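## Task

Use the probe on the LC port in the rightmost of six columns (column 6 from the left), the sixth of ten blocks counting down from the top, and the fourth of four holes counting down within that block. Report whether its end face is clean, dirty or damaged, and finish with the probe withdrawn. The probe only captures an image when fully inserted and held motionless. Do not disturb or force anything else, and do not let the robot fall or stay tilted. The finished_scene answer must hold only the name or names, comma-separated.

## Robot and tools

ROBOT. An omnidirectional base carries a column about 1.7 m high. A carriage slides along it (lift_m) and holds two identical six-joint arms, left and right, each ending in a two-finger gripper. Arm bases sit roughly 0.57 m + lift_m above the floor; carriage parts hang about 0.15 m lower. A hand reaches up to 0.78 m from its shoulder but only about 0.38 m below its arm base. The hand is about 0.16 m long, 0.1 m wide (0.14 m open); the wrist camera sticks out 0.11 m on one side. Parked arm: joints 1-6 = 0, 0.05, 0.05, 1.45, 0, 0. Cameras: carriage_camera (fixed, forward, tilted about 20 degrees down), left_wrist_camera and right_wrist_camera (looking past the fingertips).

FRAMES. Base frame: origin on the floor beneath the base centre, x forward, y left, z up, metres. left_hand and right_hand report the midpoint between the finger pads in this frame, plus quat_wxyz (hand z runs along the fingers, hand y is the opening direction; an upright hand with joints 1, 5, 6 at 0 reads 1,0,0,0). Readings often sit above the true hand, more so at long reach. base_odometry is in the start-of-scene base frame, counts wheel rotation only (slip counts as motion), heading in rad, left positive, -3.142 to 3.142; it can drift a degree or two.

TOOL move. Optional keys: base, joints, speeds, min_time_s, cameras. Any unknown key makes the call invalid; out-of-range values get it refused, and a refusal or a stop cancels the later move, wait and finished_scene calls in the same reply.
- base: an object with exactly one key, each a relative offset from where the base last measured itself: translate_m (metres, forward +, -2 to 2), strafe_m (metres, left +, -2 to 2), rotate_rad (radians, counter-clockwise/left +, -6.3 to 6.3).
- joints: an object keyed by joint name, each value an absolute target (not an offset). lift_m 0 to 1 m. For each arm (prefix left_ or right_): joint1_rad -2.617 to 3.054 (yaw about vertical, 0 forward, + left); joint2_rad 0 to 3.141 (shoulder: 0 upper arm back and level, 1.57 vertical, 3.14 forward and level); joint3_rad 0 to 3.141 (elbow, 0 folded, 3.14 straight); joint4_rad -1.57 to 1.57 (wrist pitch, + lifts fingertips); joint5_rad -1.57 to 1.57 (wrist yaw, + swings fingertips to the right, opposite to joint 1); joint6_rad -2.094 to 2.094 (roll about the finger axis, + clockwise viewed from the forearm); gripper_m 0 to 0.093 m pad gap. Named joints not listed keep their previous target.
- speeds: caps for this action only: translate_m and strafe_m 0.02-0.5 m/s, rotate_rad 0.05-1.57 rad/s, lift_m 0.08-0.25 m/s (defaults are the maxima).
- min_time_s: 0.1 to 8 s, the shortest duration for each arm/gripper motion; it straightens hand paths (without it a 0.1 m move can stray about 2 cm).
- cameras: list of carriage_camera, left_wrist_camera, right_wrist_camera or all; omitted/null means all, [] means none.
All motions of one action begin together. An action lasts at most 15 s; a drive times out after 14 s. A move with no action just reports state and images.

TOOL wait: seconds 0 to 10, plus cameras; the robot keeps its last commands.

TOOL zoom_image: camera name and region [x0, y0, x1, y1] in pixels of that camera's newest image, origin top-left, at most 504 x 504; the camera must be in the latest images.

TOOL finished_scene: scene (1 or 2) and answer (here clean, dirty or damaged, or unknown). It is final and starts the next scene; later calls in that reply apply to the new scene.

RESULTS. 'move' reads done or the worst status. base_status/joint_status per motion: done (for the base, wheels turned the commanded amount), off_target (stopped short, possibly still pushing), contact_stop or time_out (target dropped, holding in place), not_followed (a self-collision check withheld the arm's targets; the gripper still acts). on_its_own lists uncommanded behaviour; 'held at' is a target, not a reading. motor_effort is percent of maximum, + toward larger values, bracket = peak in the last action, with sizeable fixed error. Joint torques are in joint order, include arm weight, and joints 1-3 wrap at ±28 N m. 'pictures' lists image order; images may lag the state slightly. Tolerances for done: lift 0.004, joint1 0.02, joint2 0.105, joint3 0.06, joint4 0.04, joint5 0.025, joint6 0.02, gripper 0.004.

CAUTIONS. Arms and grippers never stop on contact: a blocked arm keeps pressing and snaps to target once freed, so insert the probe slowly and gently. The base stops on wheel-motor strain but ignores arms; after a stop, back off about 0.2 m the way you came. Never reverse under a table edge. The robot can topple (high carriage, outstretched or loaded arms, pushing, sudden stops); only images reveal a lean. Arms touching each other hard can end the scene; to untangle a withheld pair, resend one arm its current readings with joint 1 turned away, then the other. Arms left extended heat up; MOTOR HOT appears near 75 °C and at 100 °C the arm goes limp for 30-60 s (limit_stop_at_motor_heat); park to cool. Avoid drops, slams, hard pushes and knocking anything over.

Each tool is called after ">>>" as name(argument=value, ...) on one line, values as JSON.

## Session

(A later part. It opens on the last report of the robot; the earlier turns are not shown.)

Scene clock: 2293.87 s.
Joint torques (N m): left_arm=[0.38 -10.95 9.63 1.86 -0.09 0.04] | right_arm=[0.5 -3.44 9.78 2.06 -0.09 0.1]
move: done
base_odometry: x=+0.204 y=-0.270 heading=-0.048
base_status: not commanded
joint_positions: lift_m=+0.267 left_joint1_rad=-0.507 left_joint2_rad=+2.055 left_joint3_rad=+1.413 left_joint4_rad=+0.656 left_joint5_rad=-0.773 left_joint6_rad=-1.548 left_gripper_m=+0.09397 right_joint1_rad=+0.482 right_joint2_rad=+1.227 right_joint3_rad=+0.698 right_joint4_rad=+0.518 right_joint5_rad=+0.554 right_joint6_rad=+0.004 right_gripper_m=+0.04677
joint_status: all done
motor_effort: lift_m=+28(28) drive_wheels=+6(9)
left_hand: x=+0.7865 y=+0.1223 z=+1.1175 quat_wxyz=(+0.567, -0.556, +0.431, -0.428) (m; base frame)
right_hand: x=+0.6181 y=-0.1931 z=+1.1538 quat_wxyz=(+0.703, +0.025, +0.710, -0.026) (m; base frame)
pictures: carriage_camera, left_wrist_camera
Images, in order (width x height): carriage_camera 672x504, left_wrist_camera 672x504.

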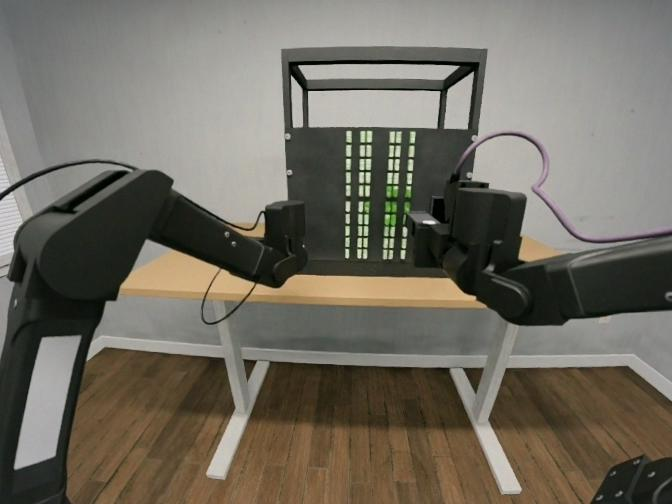

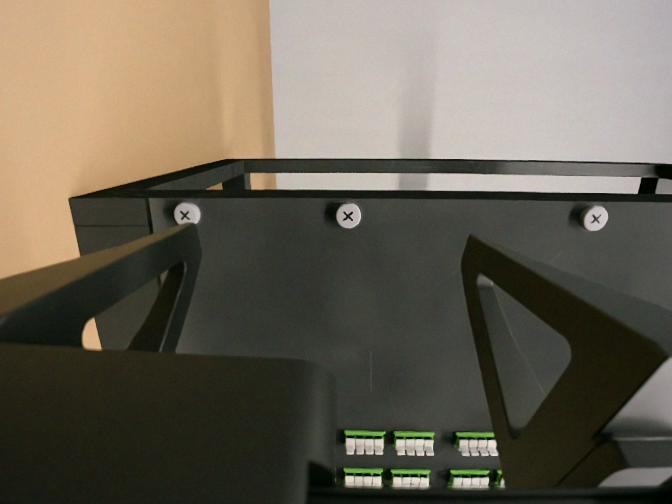

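>>> move(joints={"left_joint1_rad": -0.779, "left_joint2_rad": 2.09, "left_joint3_rad": 1.436, "left_joint4_rad": 0.643, "left_joint5_rad": -0.78, "left_joint6_rad": -1.56}, min_time_s=3, cameras=["carriage_camera", "left_wrist_camera", "right_wrist_camera"])

>>> zoom_image(camera="left_wrist_camera", region=[340, 300, 440, 450])

Scene clock: 2300.17 s.
Joint torques (N m): left_arm=[-0.76 -10.96 9.51 1.89 -0.12 -0.06] | right_arm=[0.53 -3.49 9.81 2.08 -0.1 0.09]
move: done
base_odometry: x=+0.204 y=-0.270 heading=-0.048
base_status: not commanded
joint_positions: lift_m=+0.267 left_joint1_rad=-0.772 left_joint2_rad=+2.067 left_joint3_rad=+1.413 left_joint4_rad=+0.656 left_joint5_rad=-0.773 left_joint6_rad=-1.548 left_gripper_m=+0.09397 right_joint1_rad=+0.482 right_joint2_rad=+1.227 right_joint3_rad=+0.698 right_joint4_rad=+0.518 right_joint5_rad=+0.554 right_joint6_rad=+0.004 right_gripper_m=+0.04677
joint_status: all done
motor_effort: lift_m=+28(28) drive_wheels=+6(10)
left_hand: x=+0.7228 y=-0.0191 z=+1.1106 quat_wxyz=(+0.506, -0.495, +0.505, -0.495) (m; base frame)
right_hand: x=+0.6181 y=-0.1932 z=+1.1538 quat_wxyz=(+0.703, +0.025, +0.710, -0.026) (m; base frame)
pictures: carriage_camera, left_wrist_camera, right_wrist_camera
Images, in order (width x height): carriage_camera 672x504, left_wrist_camera 672x504, right_wrist_camera 672x504.

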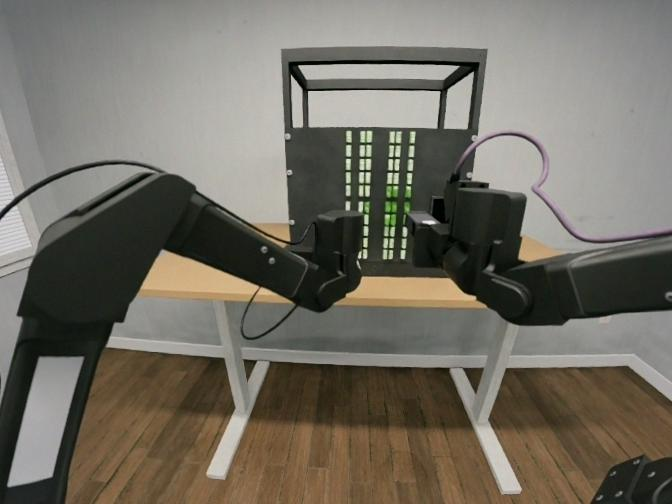

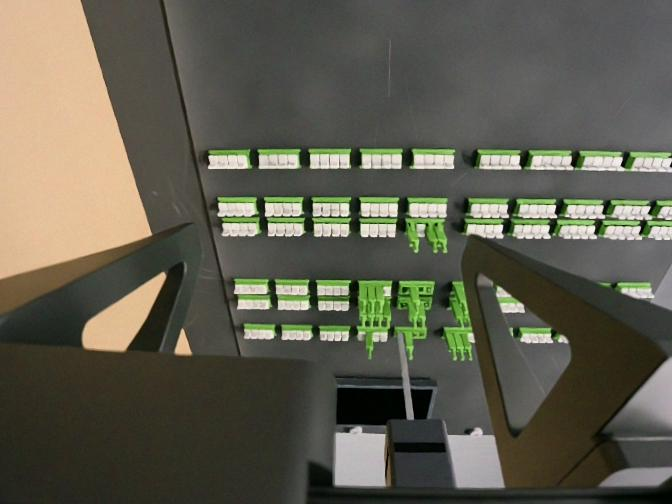

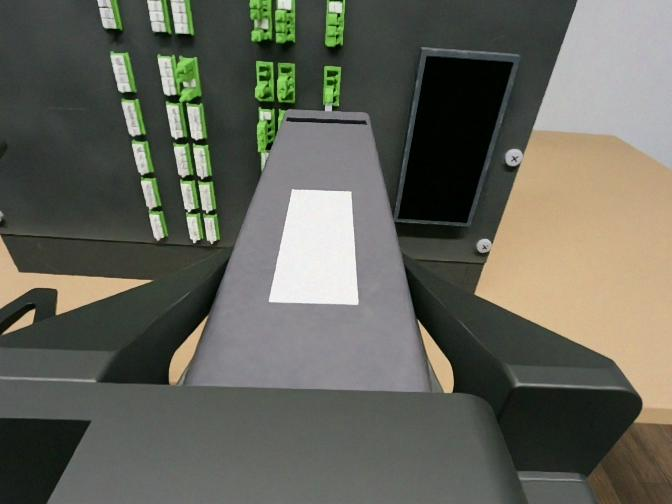

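Scaled by 3.360 from the camera's 672x504 image, which has a finer 960x720 frame.

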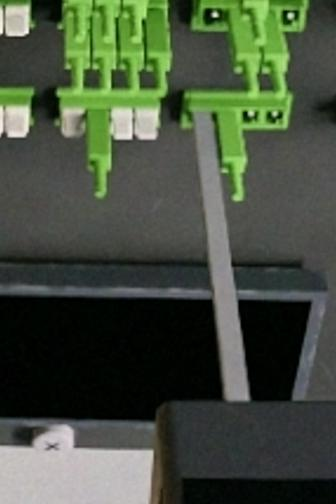

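>>> zoom_image(camera="left_wrist_camera", region=[390, 325, 440, 375])

>>> zoom_image(camera="left_wrist_camera", region=[350, 325, 400, 375])

>>> zoom_image(camera="left_wrist_camera", region=[440, 325, 490, 375])

>>> zoom_image(camera="left_wrist_camera", region=[390, 375, 440, 425])

Scaled by 10.080 from the camera's 672x504 image, which has a finer 960x720 frame.

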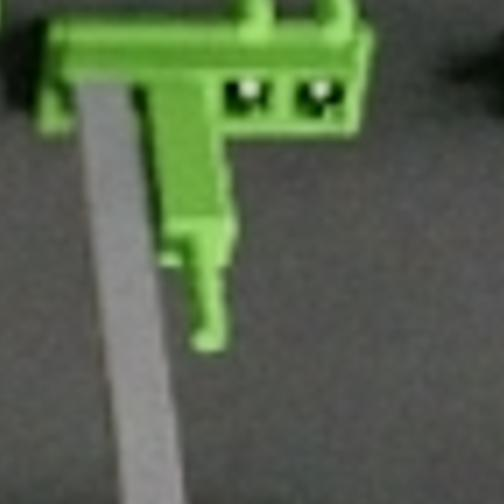

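Scaled by 10.080 from the camera's 672x504 image, which has a finer 960x720 frame.

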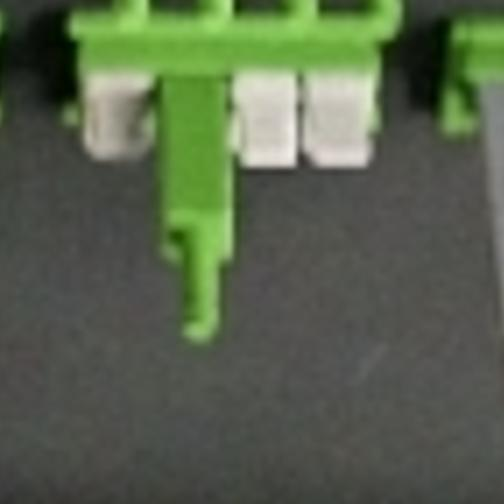

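Scaled by 10.080 from the camera's 672x504 image, which has a finer 960x720 frame.

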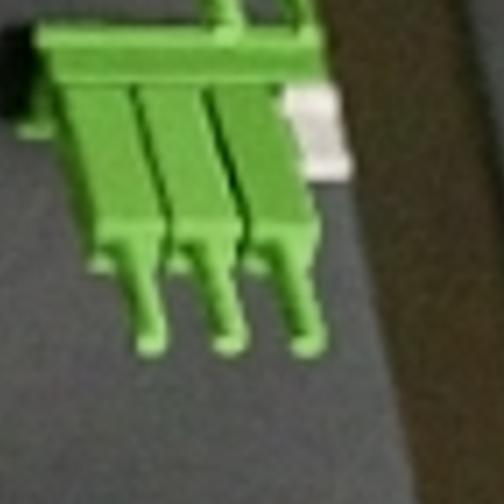

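Scaled by 10.080 from the camera's 672x504 image, which has a finer 960x720 frame.

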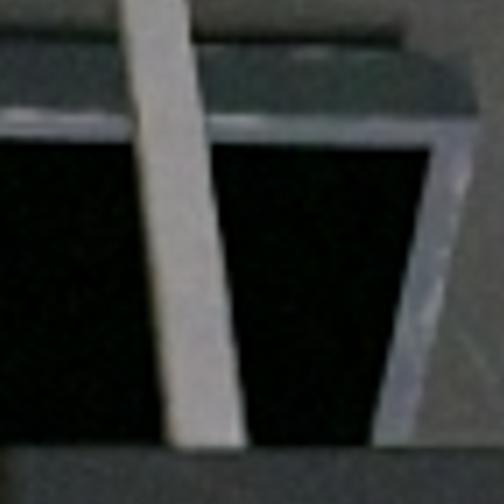

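>>> zoom_image(camera="right_wrist_camera", region=[250, 0, 350, 120])

>>> zoom_image(camera="right_wrist_camera", region=[316, 60, 346, 115])

Scaled by 4.200 from the camera's 672x504 image, which has a finer 960x720 frame.

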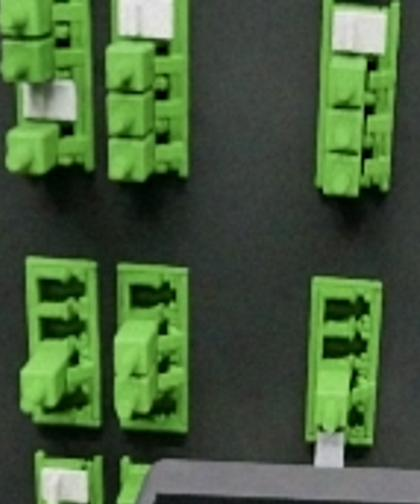

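Scaled by 9.164 from the camera's 672x504 image, which has a finer 960x720 frame.

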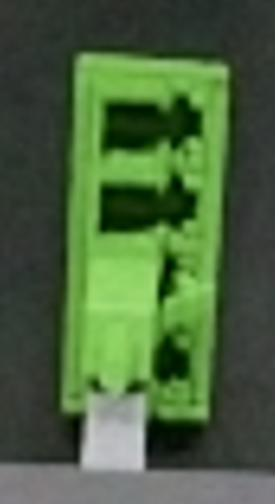

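>>> zoom_image(camera="right_wrist_camera", region=[250, 55, 300, 115])

>>> zoom_image(camera="right_wrist_camera", region=[320, 0, 350, 55])

>>> zoom_image(camera="right_wrist_camera", region=[245, 0, 300, 50])

Scaled by 8.400 from the camera's 672x504 image, which has a finer 960x720 frame.

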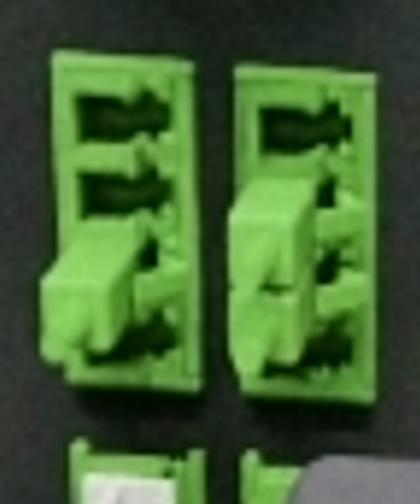

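Scaled by 9.164 from the camera's 672x504 image, which has a finer 960x720 frame.

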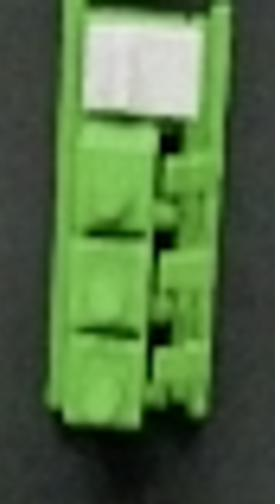

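Scaled by 9.164 from the camera's 672x504 image, which has a finer 960x720 frame.

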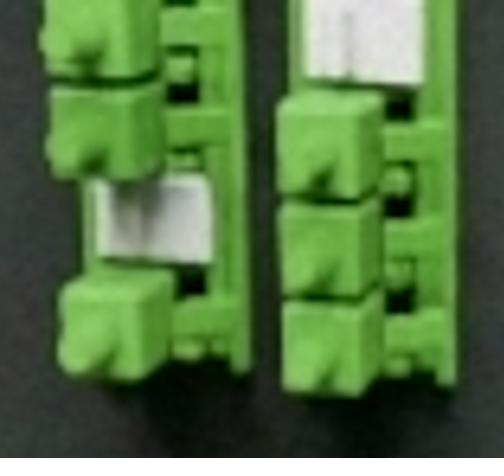

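>>> zoom_image(camera="right_wrist_camera", region=[0, 220, 60, 280])

>>> zoom_image(camera="right_wrist_camera", region=[440, 220, 500, 280])

>>> zoom_image(camera="right_wrist_camera", region=[380, 30, 540, 240])

>>> zoom_image(camera="right_wrist_camera", region=[90, 0, 350, 250])

Scaled by 8.400 from the camera's 672x504 image, which has a finer 960x720 frame.

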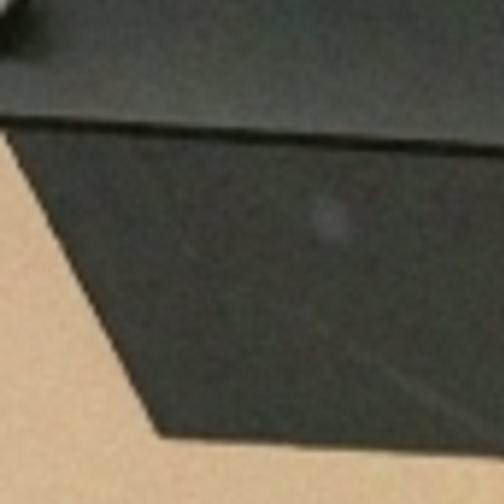

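Scaled by 8.400 from the camera's 672x504 image, which has a finer 960x720 frame.

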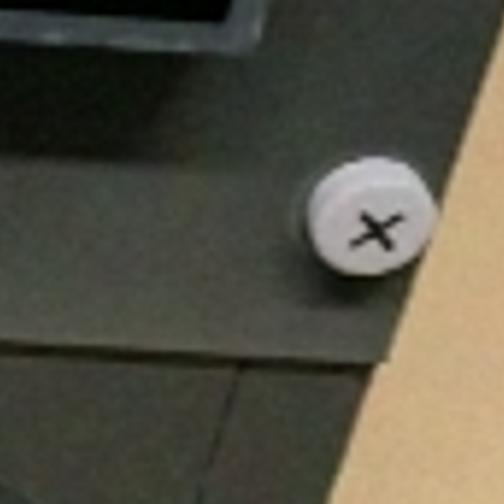

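Scaled by 2.400 from the camera's 672x504 image, which has a finer 960x720 frame.

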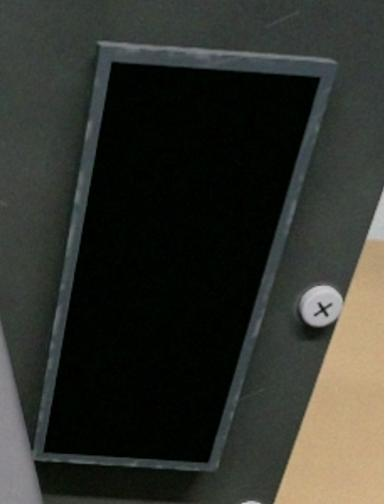

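Scaled by 1.938 from the camera's 672x504 image, which has a finer 960x720 frame.

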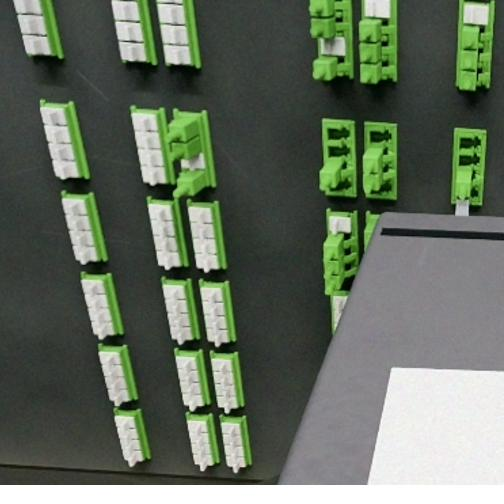

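>>> move(base={"translate_m": 0.003}, speeds={"translate_m": 0.02}, cameras=["left_wrist_camera","right_wrist_camera"])

>>> zoom_image(camera="left_wrist_camera", region=[390, 325, 430, 365])

Scene clock: 2398.53 s.
Joint torques (N m): left_arm=[-0.62 -11.26 9.55 1.91 -0.12 -0.03] | right_arm=[0.39 -3.54 9.77 2.09 -0.2 0.09]
move: done
base_odometry: x=+0.207 y=-0.270 heading=-0.047
base_status: done
joint_positions: lift_m=+0.267 left_joint1_rad=-0.773 left_joint2_rad=+2.069 left_joint3_rad=+1.414 left_joint4_rad=+0.653 left_joint5_rad=-0.773 left_joint6_rad=-1.548 left_gripper_m=+0.09397 right_joint1_rad=+0.484 right_joint2_rad=+1.227 right_joint3_rad=+0.698 right_joint4_rad=+0.517 right_joint5_rad=+0.564 right_joint6_rad=+0.005 right_gripper_m=+0.04677
joint_status: not commanded
motor_effort: lift_m=+28(28) drive_wheels=-4(15)
left_hand: x=+0.7229 y=-0.0195 z=+1.1094 quat_wxyz=(+0.506, -0.494, +0.506, -0.494) (m; base frame)
right_hand: x=+0.6178 y=-0.1942 z=+1.1537 quat_wxyz=(+0.703, +0.028, +0.710, -0.028) (m; base frame)
pictures: left_wrist_camera, right_wrist_camera
Images, in order (width x height): left_wrist_camera 672x504, right_wrist_camera 672x504.

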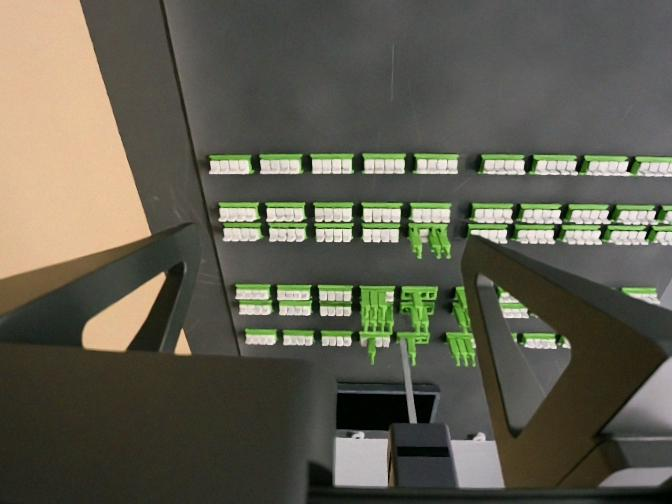

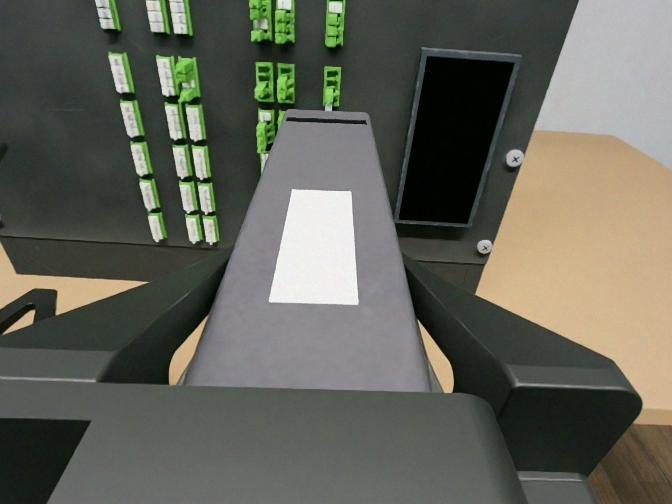

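Scaled by 12.600 from the camera's 672x504 image, which has a finer 960x720 frame.

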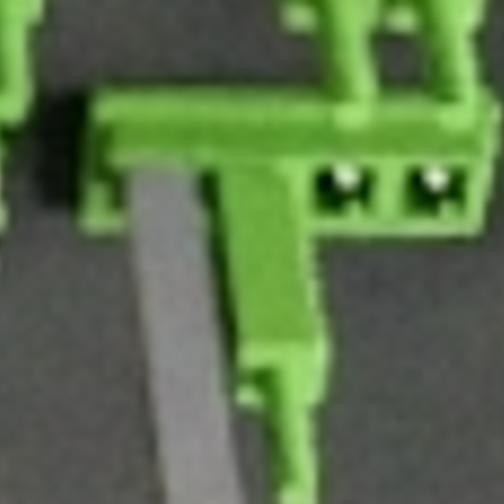

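>>> move(base={"translate_m": 0.003}, speeds={"translate_m": 0.02}, cameras=["left_wrist_camera","right_wrist_camera"])

>>> zoom_image(camera="left_wrist_camera", region=[390, 325, 430, 365])

Scene clock: 2404.73 s.
Joint torques (N m): left_arm=[-0.81 -11.32 9.7 1.88 -0.11 -0.03] | right_arm=[0.05 -3.43 9.83 2.06 -0.27 0.08]
move: done
base_odometry: x=+0.210 y=-0.270 heading=-0.047
base_status: done
joint_positions: lift_m=+0.267 left_joint1_rad=-0.773 left_joint2_rad=+2.070 left_joint3_rad=+1.415 left_joint4_rad=+0.652 left_joint5_rad=-0.773 left_joint6_rad=-1.548 left_gripper_m=+0.09397 right_joint1_rad=+0.487 right_joint2_rad=+1.226 right_joint3_rad=+0.698 right_joint4_rad=+0.517 right_joint5_rad=+0.571 right_joint6_rad=+0.006 right_gripper_m=+0.04677
joint_status: not commanded
motor_effort: lift_m=+28(28) drive_wheels=+2(12)
left_hand: x=+0.7231 y=-0.0197 z=+1.1088 quat_wxyz=(+0.506, -0.494, +0.507, -0.493) (m; base frame)
right_hand: x=+0.6173 y=-0.1941 z=+1.1537 quat_wxyz=(+0.703, +0.030, +0.710, -0.030) (m; base frame)
pictures: left_wrist_camera, right_wrist_camera
Images, in order (width x height): left_wrist_camera 672x504, right_wrist_camera 672x504.

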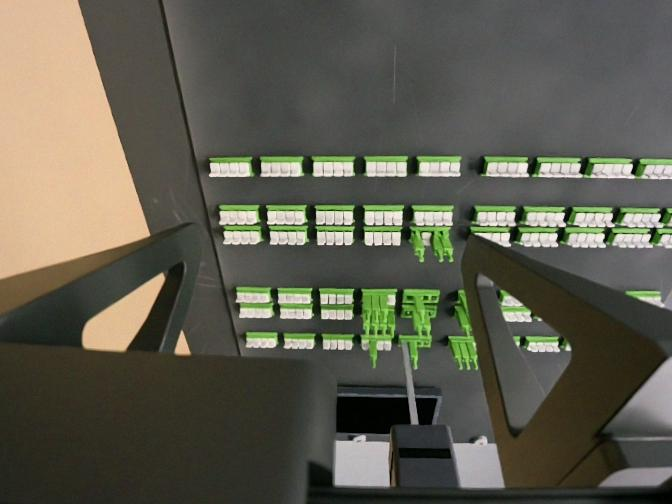

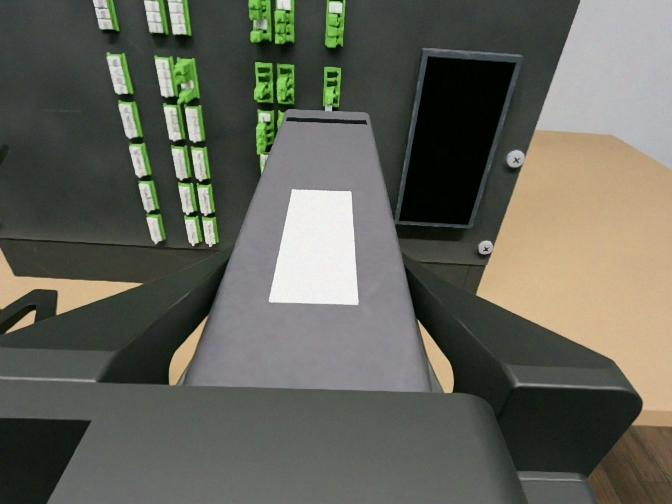

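Scaled by 12.600 from the camera's 672x504 image, which has a finer 960x720 frame.

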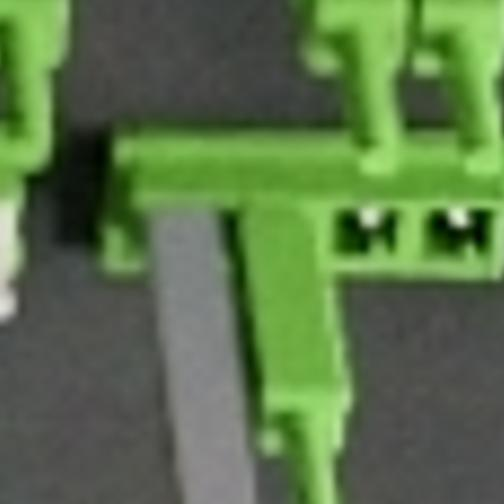

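>>> move(base={"translate_m": 0.003}, speeds={"translate_m": 0.02}, joints={"right_joint5_rad": 0.565}, cameras=["left_wrist_camera","right_wrist_camera"])

>>> zoom_image(camera="left_wrist_camera", region=[390, 325, 430, 365])

Scene clock: 2410.17 s.
Joint torques (N m): left_arm=[-0.95 -11.38 9.43 2 -0.13 0] | right_arm=[-0.34 -3.23 9.87 2.07 -0.16 0.09]
move: done
base_odometry: x=+0.213 y=-0.270 heading=-0.047
base_status: done
joint_positions: lift_m=+0.267 left_joint1_rad=-0.773 left_joint2_rad=+2.071 left_joint3_rad=+1.415 left_joint4_rad=+0.651 left_joint5_rad=-0.773 left_joint6_rad=-1.548 left_gripper_m=+0.09397 right_joint1_rad=+0.491 right_joint2_rad=+1.224 right_joint3_rad=+0.698 right_joint4_rad=+0.515 right_joint5_rad=+0.579 right_joint6_rad=+0.006 right_gripper_m=+0.04677
joint_status: all done
motor_effort: lift_m=+28(28) drive_wheels=+6(18)
left_hand: x=+0.7231 y=-0.0197 z=+1.1086 quat_wxyz=(+0.506, -0.494, +0.507, -0.493) (m; base frame)
right_hand: x=+0.6165 y=-0.1943 z=+1.1541 quat_wxyz=(+0.703, +0.031, +0.710, -0.031) (m; base frame)
pictures: left_wrist_camera, right_wrist_camera
Images, in order (width x height): left_wrist_camera 672x504, right_wrist_camera 672x504.

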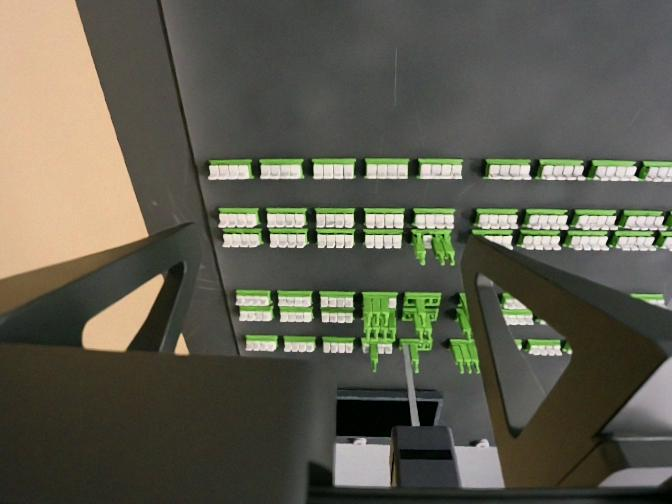

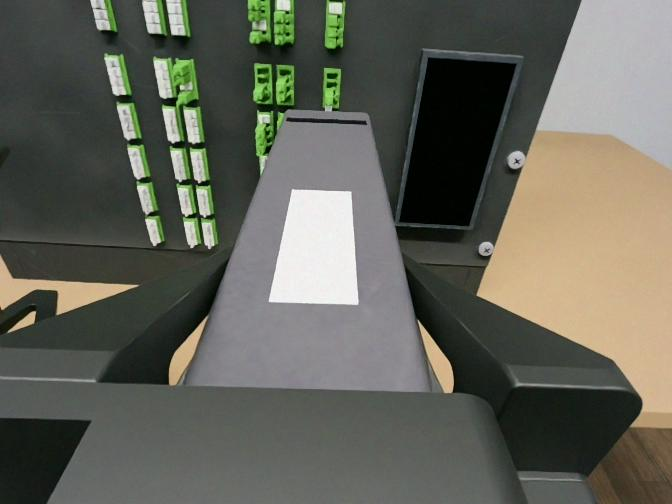

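Scaled by 12.600 from the camera's 672x504 image, which has a finer 960x720 frame.

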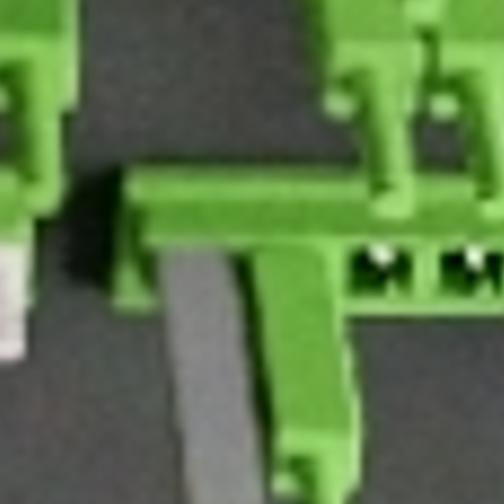

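>>> move(base={"translate_m": 0.003}, speeds={"translate_m": 0.02}, joints={"right_joint5_rad": 0.575}, cameras=["left_wrist_camera","right_wrist_camera"])

>>> zoom_image(camera="left_wrist_camera", region=[390, 325, 430, 365])

Scene clock: 2416.07 s.
Joint torques (N m): left_arm=[-0.81 -11.4 9.63 1.95 -0.11 -0.07] | right_arm=[-1.06 -2.71 9.81 2.17 -0.17 0.07]
move: done
base_odometry: x=+0.216 y=-0.270 heading=-0.046
base_status: done
joint_positions: lift_m=+0.267 left_joint1_rad=-0.773 left_joint2_rad=+2.071 left_joint3_rad=+1.415 left_joint4_rad=+0.650 left_joint5_rad=-0.773 left_joint6_rad=-1.548 left_gripper_m=+0.09397 right_joint1_rad=+0.498 right_joint2_rad=+1.217 right_joint3_rad=+0.698 right_joint4_rad=+0.506 right_joint5_rad=+0.590 right_joint6_rad=+0.006 right_gripper_m=+0.04677
joint_status: all done
motor_effort: lift_m=+28(28) drive_wheels=+1(15)
left_hand: x=+0.7231 y=-0.0197 z=+1.1084 quat_wxyz=(+0.506, -0.494, +0.507, -0.492) (m; base frame)
right_hand: x=+0.6144 y=-0.1941 z=+1.1549 quat_wxyz=(+0.703, +0.032, +0.710, -0.033) (m; base frame)
pictures: left_wrist_camera, right_wrist_camera
Images, in order (width x height): left_wrist_camera 672x504, right_wrist_camera 672x504.

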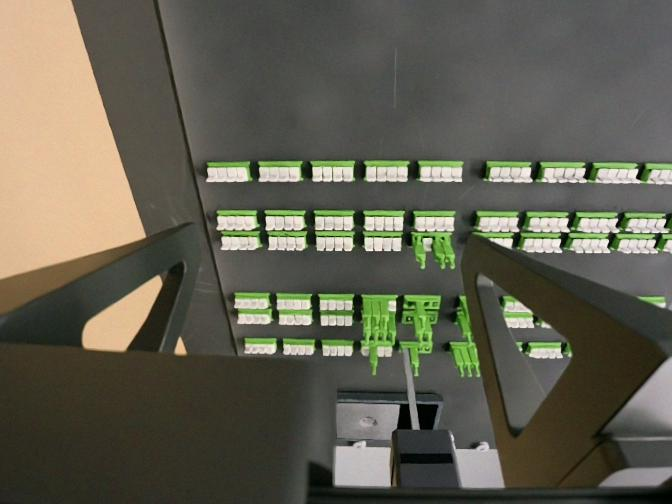

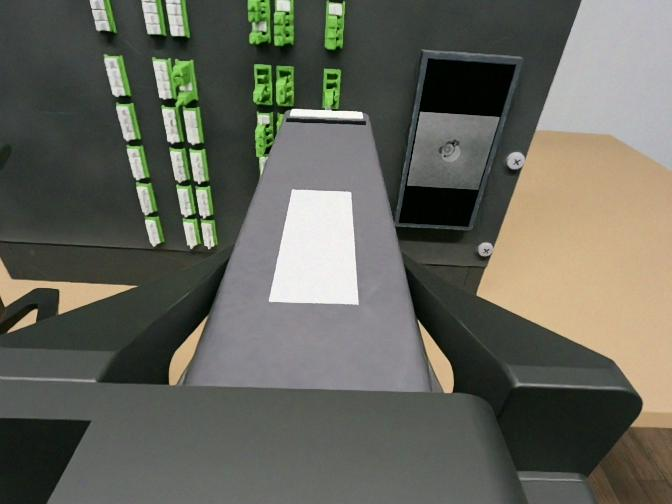

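Scaled by 12.600 from the camera's 672x504 image, which has a finer 960x720 frame.

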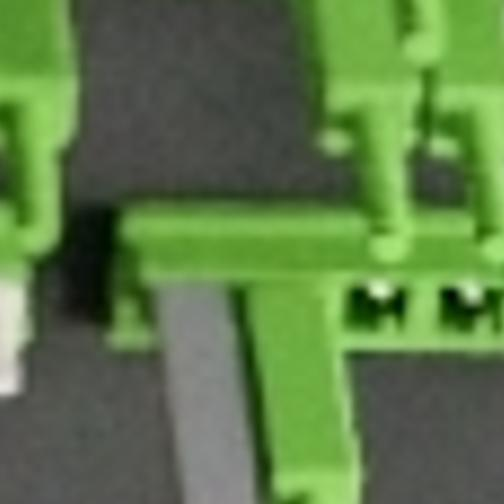

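The monitor shows a picture. Zoom.

>>> zoom_image(camera="right_wrist_camera", region=[400, 105, 505, 195])

>>> wait(seconds=1, cameras=["right_wrist_camera", "carriage_camera"])

>>> zoom_image(camera="right_wrist_camera", region=[425, 125, 475, 175])

>>> zoom_image(camera="right_wrist_camera", region=[405, 100, 505, 200])

Scaled by 4.800 from the camera's 672x504 image, which has a finer 960x720 frame.

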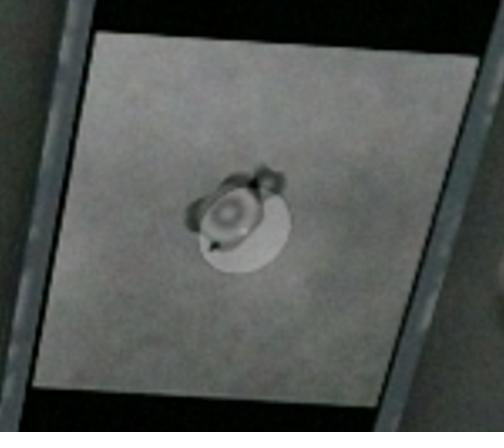

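Scene clock: 2419.87 s.
Joint torques (N m): left_arm=[-0.57 -11.55 9.5 1.88 -0.12 -0.02] | right_arm=[-1.03 -2.66 9.81 2.17 -0.15 0.08]
base_odometry: x=+0.216 y=-0.270 heading=-0.046
base_status: done
joint_positions: lift_m=+0.267 left_joint1_rad=-0.773 left_joint2_rad=+2.071 left_joint3_rad=+1.415 left_joint4_rad=+0.650 left_joint5_rad=-0.773 left_joint6_rad=-1.549 left_gripper_m=+0.09397 right_joint1_rad=+0.498 right_joint2_rad=+1.217 right_joint3_rad=+0.698 right_joint4_rad=+0.506 right_joint5_rad=+0.590 right_joint6_rad=+0.006 right_gripper_m=+0.04677
joint_status: all done
motor_effort: lift_m=+28(28) drive_wheels=+2(15)
left_hand: x=+0.7231 y=-0.0197 z=+1.1084 quat_wxyz=(+0.506, -0.495, +0.507, -0.492) (m; base frame)
right_hand: x=+0.6144 y=-0.1941 z=+1.1549 quat_wxyz=(+0.703, +0.032, +0.710, -0.033) (m; base frame)
wait: 1.00 s; at rest from the start
pictures: carriage_camera, right_wrist_camera
Images, in order (width x height): carriage_camera 672x504, right_wrist_camera 672x504.

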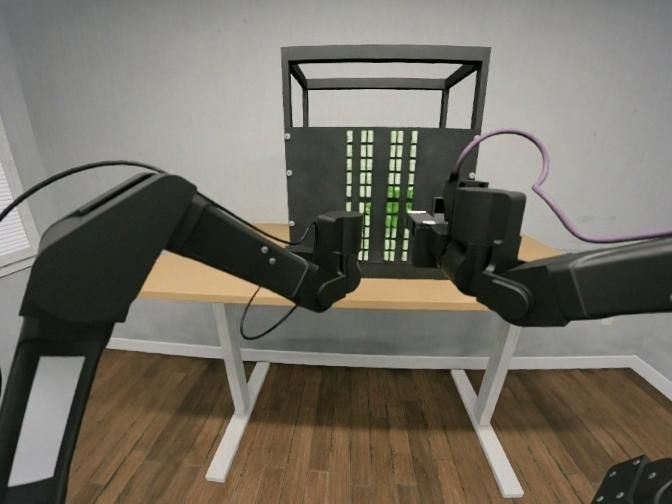

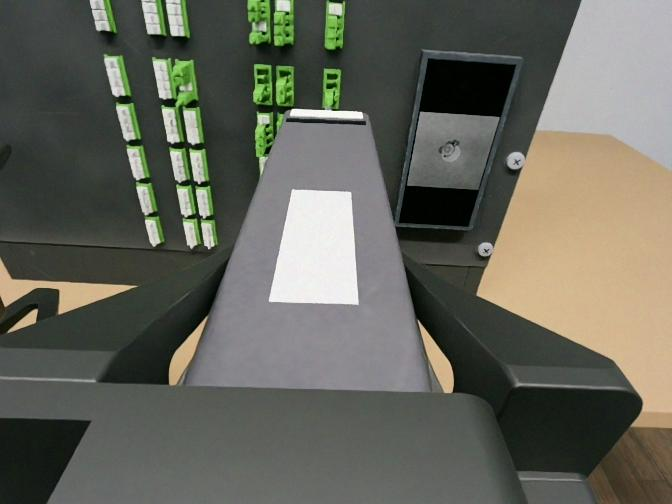

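Scaled by 10.080 from the camera's 672x504 image, which has a finer 960x720 frame.

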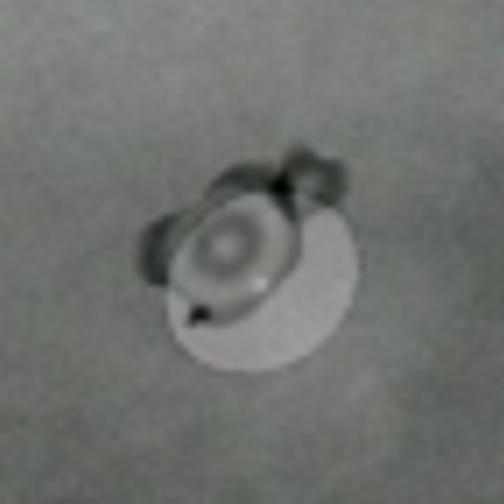

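Scaled by 5.040 from the camera's 672x504 image, which has a finer 960x720 frame.

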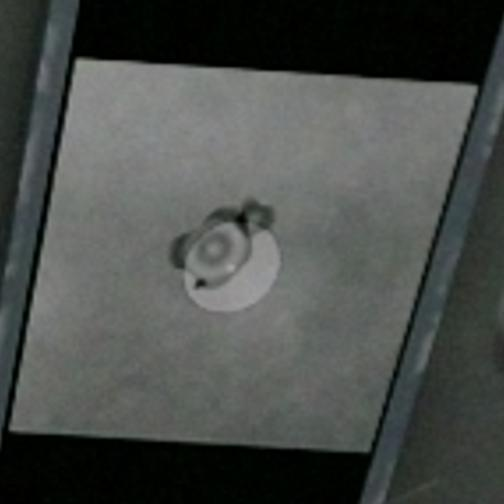

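>>> move(base={"translate_m": -0.03}, speeds={"translate_m": 0.03}, cameras=["left_wrist_camera","right_wrist_camera"])

>>> zoom_image(camera="right_wrist_camera", region=[385, 35, 530, 235])

Scene clock: 2426.93 s.
Joint torques (N m): left_arm=[-0.72 -11.59 9.55 1.9 -0.13 -0.11] | right_arm=[4.86 -9.69 4.64 1.83 0.68 0.04]
move: done
base_odometry: x=+0.186 y=-0.269 heading=-0.046
base_status: done
joint_positions: lift_m=+0.267 left_joint1_rad=-0.773 left_joint2_rad=+2.071 left_joint3_rad=+1.415 left_joint4_rad=+0.649 left_joint5_rad=-0.773 left_joint6_rad=-1.549 left_gripper_m=+0.09397 right_joint1_rad=+0.438 right_joint2_rad=+1.303 right_joint3_rad=+0.750 right_joint4_rad=+0.545 right_joint5_rad=+0.505 right_joint6_rad=+0.009 right_gripper_m=+0.04668
joint_status: not commanded
motor_effort: lift_m=+28(28) drive_wheels=-16(22)
left_hand: x=+0.7229 y=-0.0201 z=+1.1083 quat_wxyz=(+0.505, -0.494, +0.508, -0.493) (m; base frame)
right_hand: x=+0.6388 y=-0.1949 z=+1.1549 quat_wxyz=(+0.705, +0.026, +0.709, -0.022) (m; base frame)
pictures: left_wrist_camera, right_wrist_camera
Images, in order (width x height): left_wrist_camera 672x504, right_wrist_camera 672x504.

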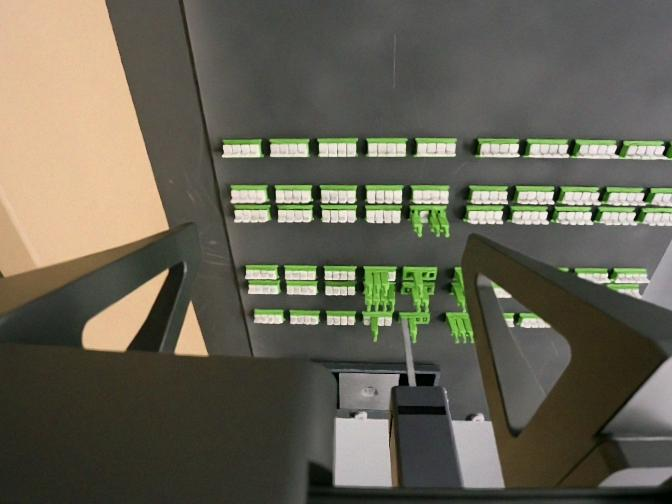

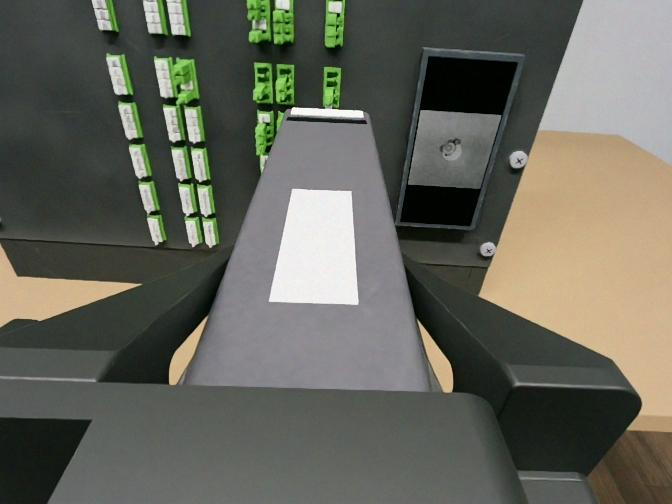

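Scaled by 2.520 from the camera's 672x504 image, which has a finer 960x720 frame.

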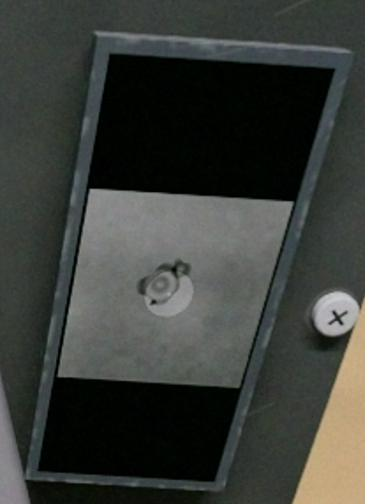

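>>> move(joints={"right_joint1_rad": 0.46, "right_joint3_rad": 0.765, "right_joint5_rad": 0.515, "right_joint4_rad": 0.53}, min_time_s=1, cameras=["left_wrist_camera","right_wrist_camera"])

Scene clock: 2457.97 s.
Joint torques (N m): left_arm=[-0.87 -11.47 9.57 1.95 -0.15 -0.03] | right_arm=[2.54 -9.84 8.05 2.04 0.15 0]
move: off_target
base_odometry: x=+0.186 y=-0.269 heading=-0.046
base_status: not commanded
joint_positions: lift_m=+0.267 left_joint1_rad=-0.773 left_joint2_rad=+2.071 left_joint3_rad=+1.415 left_joint4_rad=+0.649 left_joint5_rad=-0.773 left_joint6_rad=-1.549 left_gripper_m=+0.09397 right_joint1_rad=+0.435 right_joint2_rad=+1.303 right_joint3_rad=+0.760 right_joint4_rad=+0.530 right_joint5_rad=+0.499 right_joint6_rad=+0.013 right_gripper_m=+0.04668
joint_status: right_joint1_rad off_target (ended at +0.435, target +0.460); the others done
motor_effort: lift_m=+28(28) drive_wheels=-12(17)
left_hand: x=+0.7229 y=-0.0201 z=+1.1083 quat_wxyz=(+0.505, -0.494, +0.508, -0.493) (m; base frame)
right_hand: x=+0.6398 y=-0.1946 z=+1.1560 quat_wxyz=(+0.703, +0.025, +0.711, -0.020) (m; base frame)
pictures: left_wrist_camera, right_wrist_camera
Images, in order (width x height): left_wrist_camera 672x504, right_wrist_camera 672x504.

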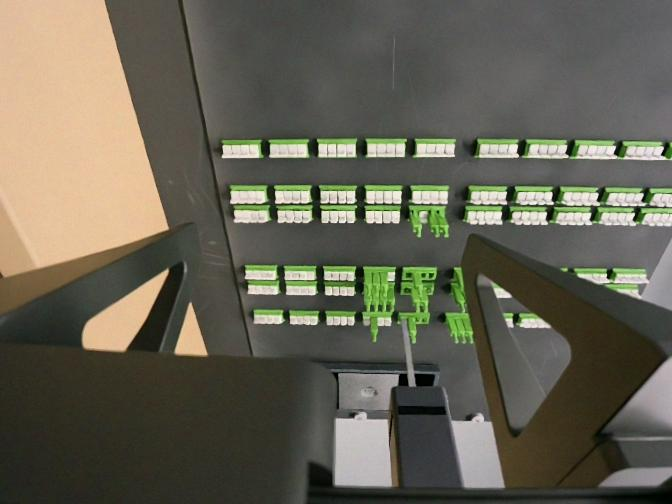

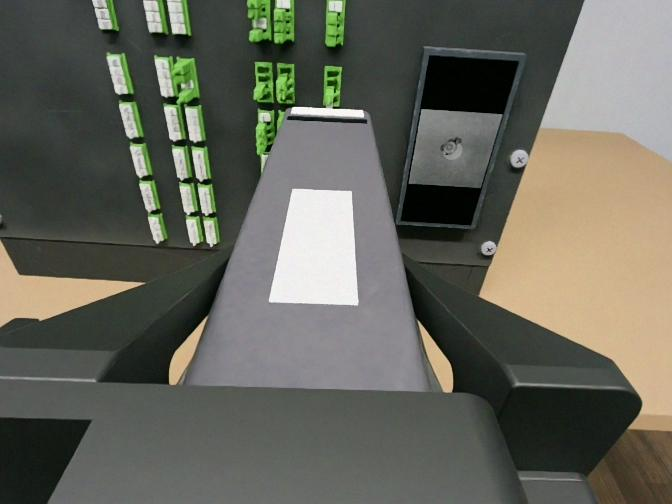

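>>> move(base={"translate_m": -0.005}, speeds={"translate_m": 0.03}, cameras=["right_wrist_camera","left_wrist_camera"])

Scene clock: 2468.43 s.
Joint torques (N m): left_arm=[-0.58 -11.44 9.51 1.93 -0.13 -0.02] | right_arm=[3.97 -10.32 6.86 2.17 0.34 -0.02]
move: done
base_odometry: x=+0.182 y=-0.268 heading=-0.046
base_status: done
joint_positions: lift_m=+0.267 left_joint1_rad=-0.775 left_joint2_rad=+2.071 left_joint3_rad=+1.415 left_joint4_rad=+0.649 left_joint5_rad=-0.774 left_joint6_rad=-1.549 left_gripper_m=+0.09397 right_joint1_rad=+0.420 right_joint2_rad=+1.309 right_joint3_rad=+0.773 right_joint4_rad=+0.517 right_joint5_rad=+0.477 right_joint6_rad=+0.014 right_gripper_m=+0.04665
joint_status: not commanded
motor_effort: lift_m=+28(28) drive_wheels=-10(27)
left_hand: x=+0.7224 y=-0.0207 z=+1.1083 quat_wxyz=(+0.505, -0.494, +0.508, -0.493) (m; base frame)
right_hand: x=+0.6434 y=-0.1960 z=+1.1569 quat_wxyz=(+0.701, +0.022, +0.712, -0.018) (m; base frame)
pictures: left_wrist_camera, right_wrist_camera
Images, in order (width x height): left_wrist_camera 672x504, right_wrist_camera 672x504.

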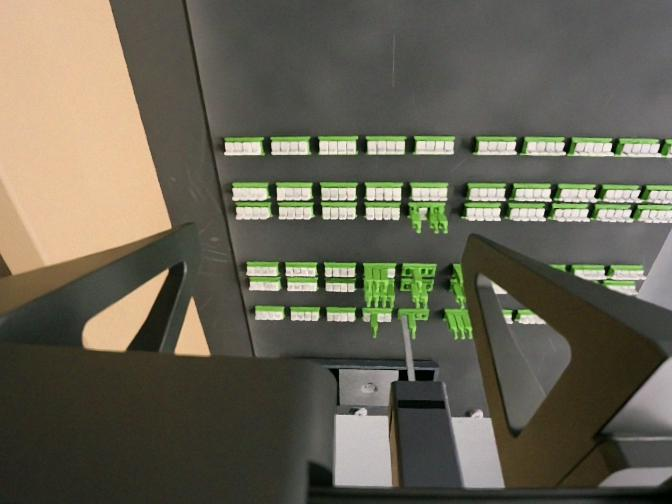

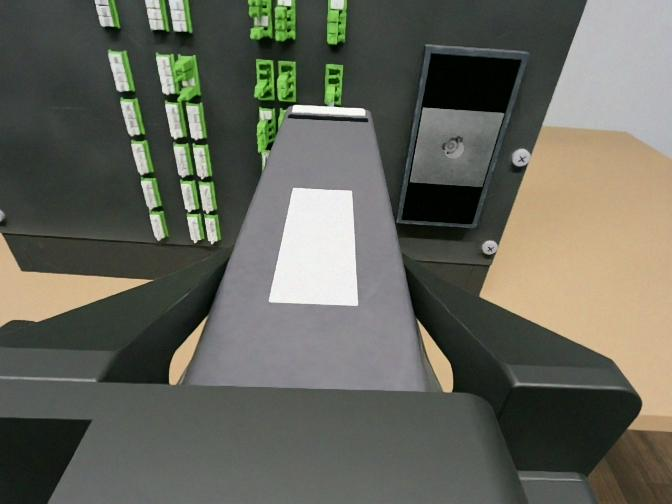

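>>> move(base={"translate_m": -0.007}, joints={"right_joint5_rad": 0.490}, speeds={"translate_m": 0.05}, cameras=[])

>>> wait(seconds=0.5, cameras=["left_wrist_camera"])

Scene clock: 2478.70 s.
Joint torques (N m): left_arm=[-0.58 -11.38 9.51 1.95 -0.11 -0.06] | right_arm=[5.19 -11.54 5.57 2.18 0.25 -0.02]
move: off_target
base_odometry: x=+0.175 y=-0.268 heading=-0.045
base_status: done
joint_positions: lift_m=+0.267 left_joint1_rad=-0.776 left_joint2_rad=+2.071 left_joint3_rad=+1.415 left_joint4_rad=+0.649 left_joint5_rad=-0.774 left_joint6_rad=-1.549 left_gripper_m=+0.09397 right_joint1_rad=+0.408 right_joint2_rad=+1.323 right_joint3_rad=+0.786 right_joint4_rad=+0.517 right_joint5_rad=+0.461 right_joint6_rad=+0.014 right_gripper_m=+0.04664
joint_status: right_joint5_rad off_target (ended at +0.461, target +0.490)
motor_effort: lift_m=+28(28) drive_wheels=-17(41)
left_hand: x=+0.7219 y=-0.0215 z=+1.1083 quat_wxyz=(+0.505, -0.494, +0.508, -0.493) (m; base frame)
right_hand: x=+0.6479 y=-0.1970 z=+1.1573 quat_wxyz=(+0.701, +0.021, +0.713, -0.017) (m; base frame)
pictures: none
No camera images: "cameras" was empty.

Scene clock: 2479.20 s.
Joint torques (N m): left_arm=[-0.29 -11.37 9.39 1.92 -0.1 -0.02] | right_arm=[5.2 -11.54 5.56 2.18 0.28 -0.02]
base_odometry: x=+0.175 y=-0.268 heading=-0.045
base_status: done
joint_positions: lift_m=+0.267 left_joint1_rad=-0.776 left_joint2_rad=+2.071 left_joint3_rad=+1.415 left_joint4_rad=+0.649 left_joint5_rad=-0.774 left_joint6_rad=-1.549 left_gripper_m=+0.09397 right_joint1_rad=+0.408 right_joint2_rad=+1.323 right_joint3_rad=+0.786 right_joint4_rad=+0.517 right_joint5_rad=+0.461 right_joint6_rad=+0.014 right_gripper_m=+0.04664
joint_status: right_joint5_rad off_target (ended at +0.461, target +0.490)
motor_effort: lift_m=+28(28) drive_wheels=-17(41)
left_hand: x=+0.7219 y=-0.0215 z=+1.1083 quat_wxyz=(+0.505, -0.494, +0.508, -0.493) (m; base frame)
right_hand: x=+0.6479 y=-0.1970 z=+1.1573 quat_wxyz=(+0.701, +0.021, +0.713, -0.017) (m; base frame)
wait: 0.50 s; at rest by 0.27 s
pictures: left_wrist_camera
Images, in order (width x height): left_wrist_camera 672x504.

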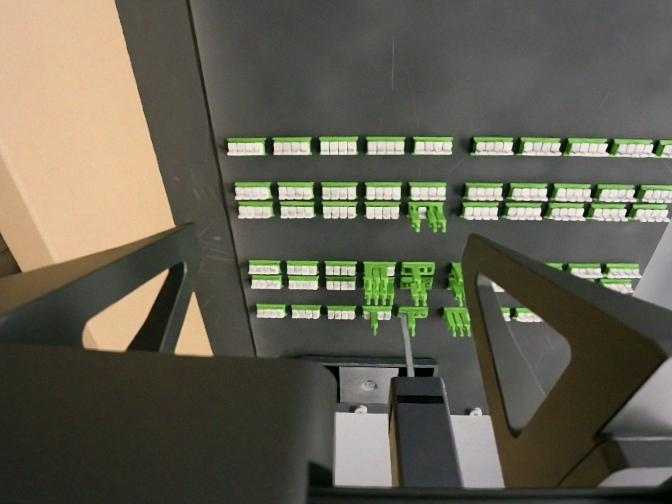

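>>> zoom_image(camera="left_wrist_camera", region=[380, 300, 460, 390])

Scaled by 5.600 from the camera's 672x504 image, which has a finer 960x720 frame.

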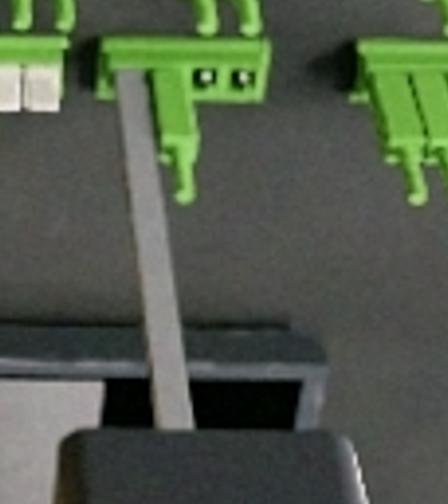

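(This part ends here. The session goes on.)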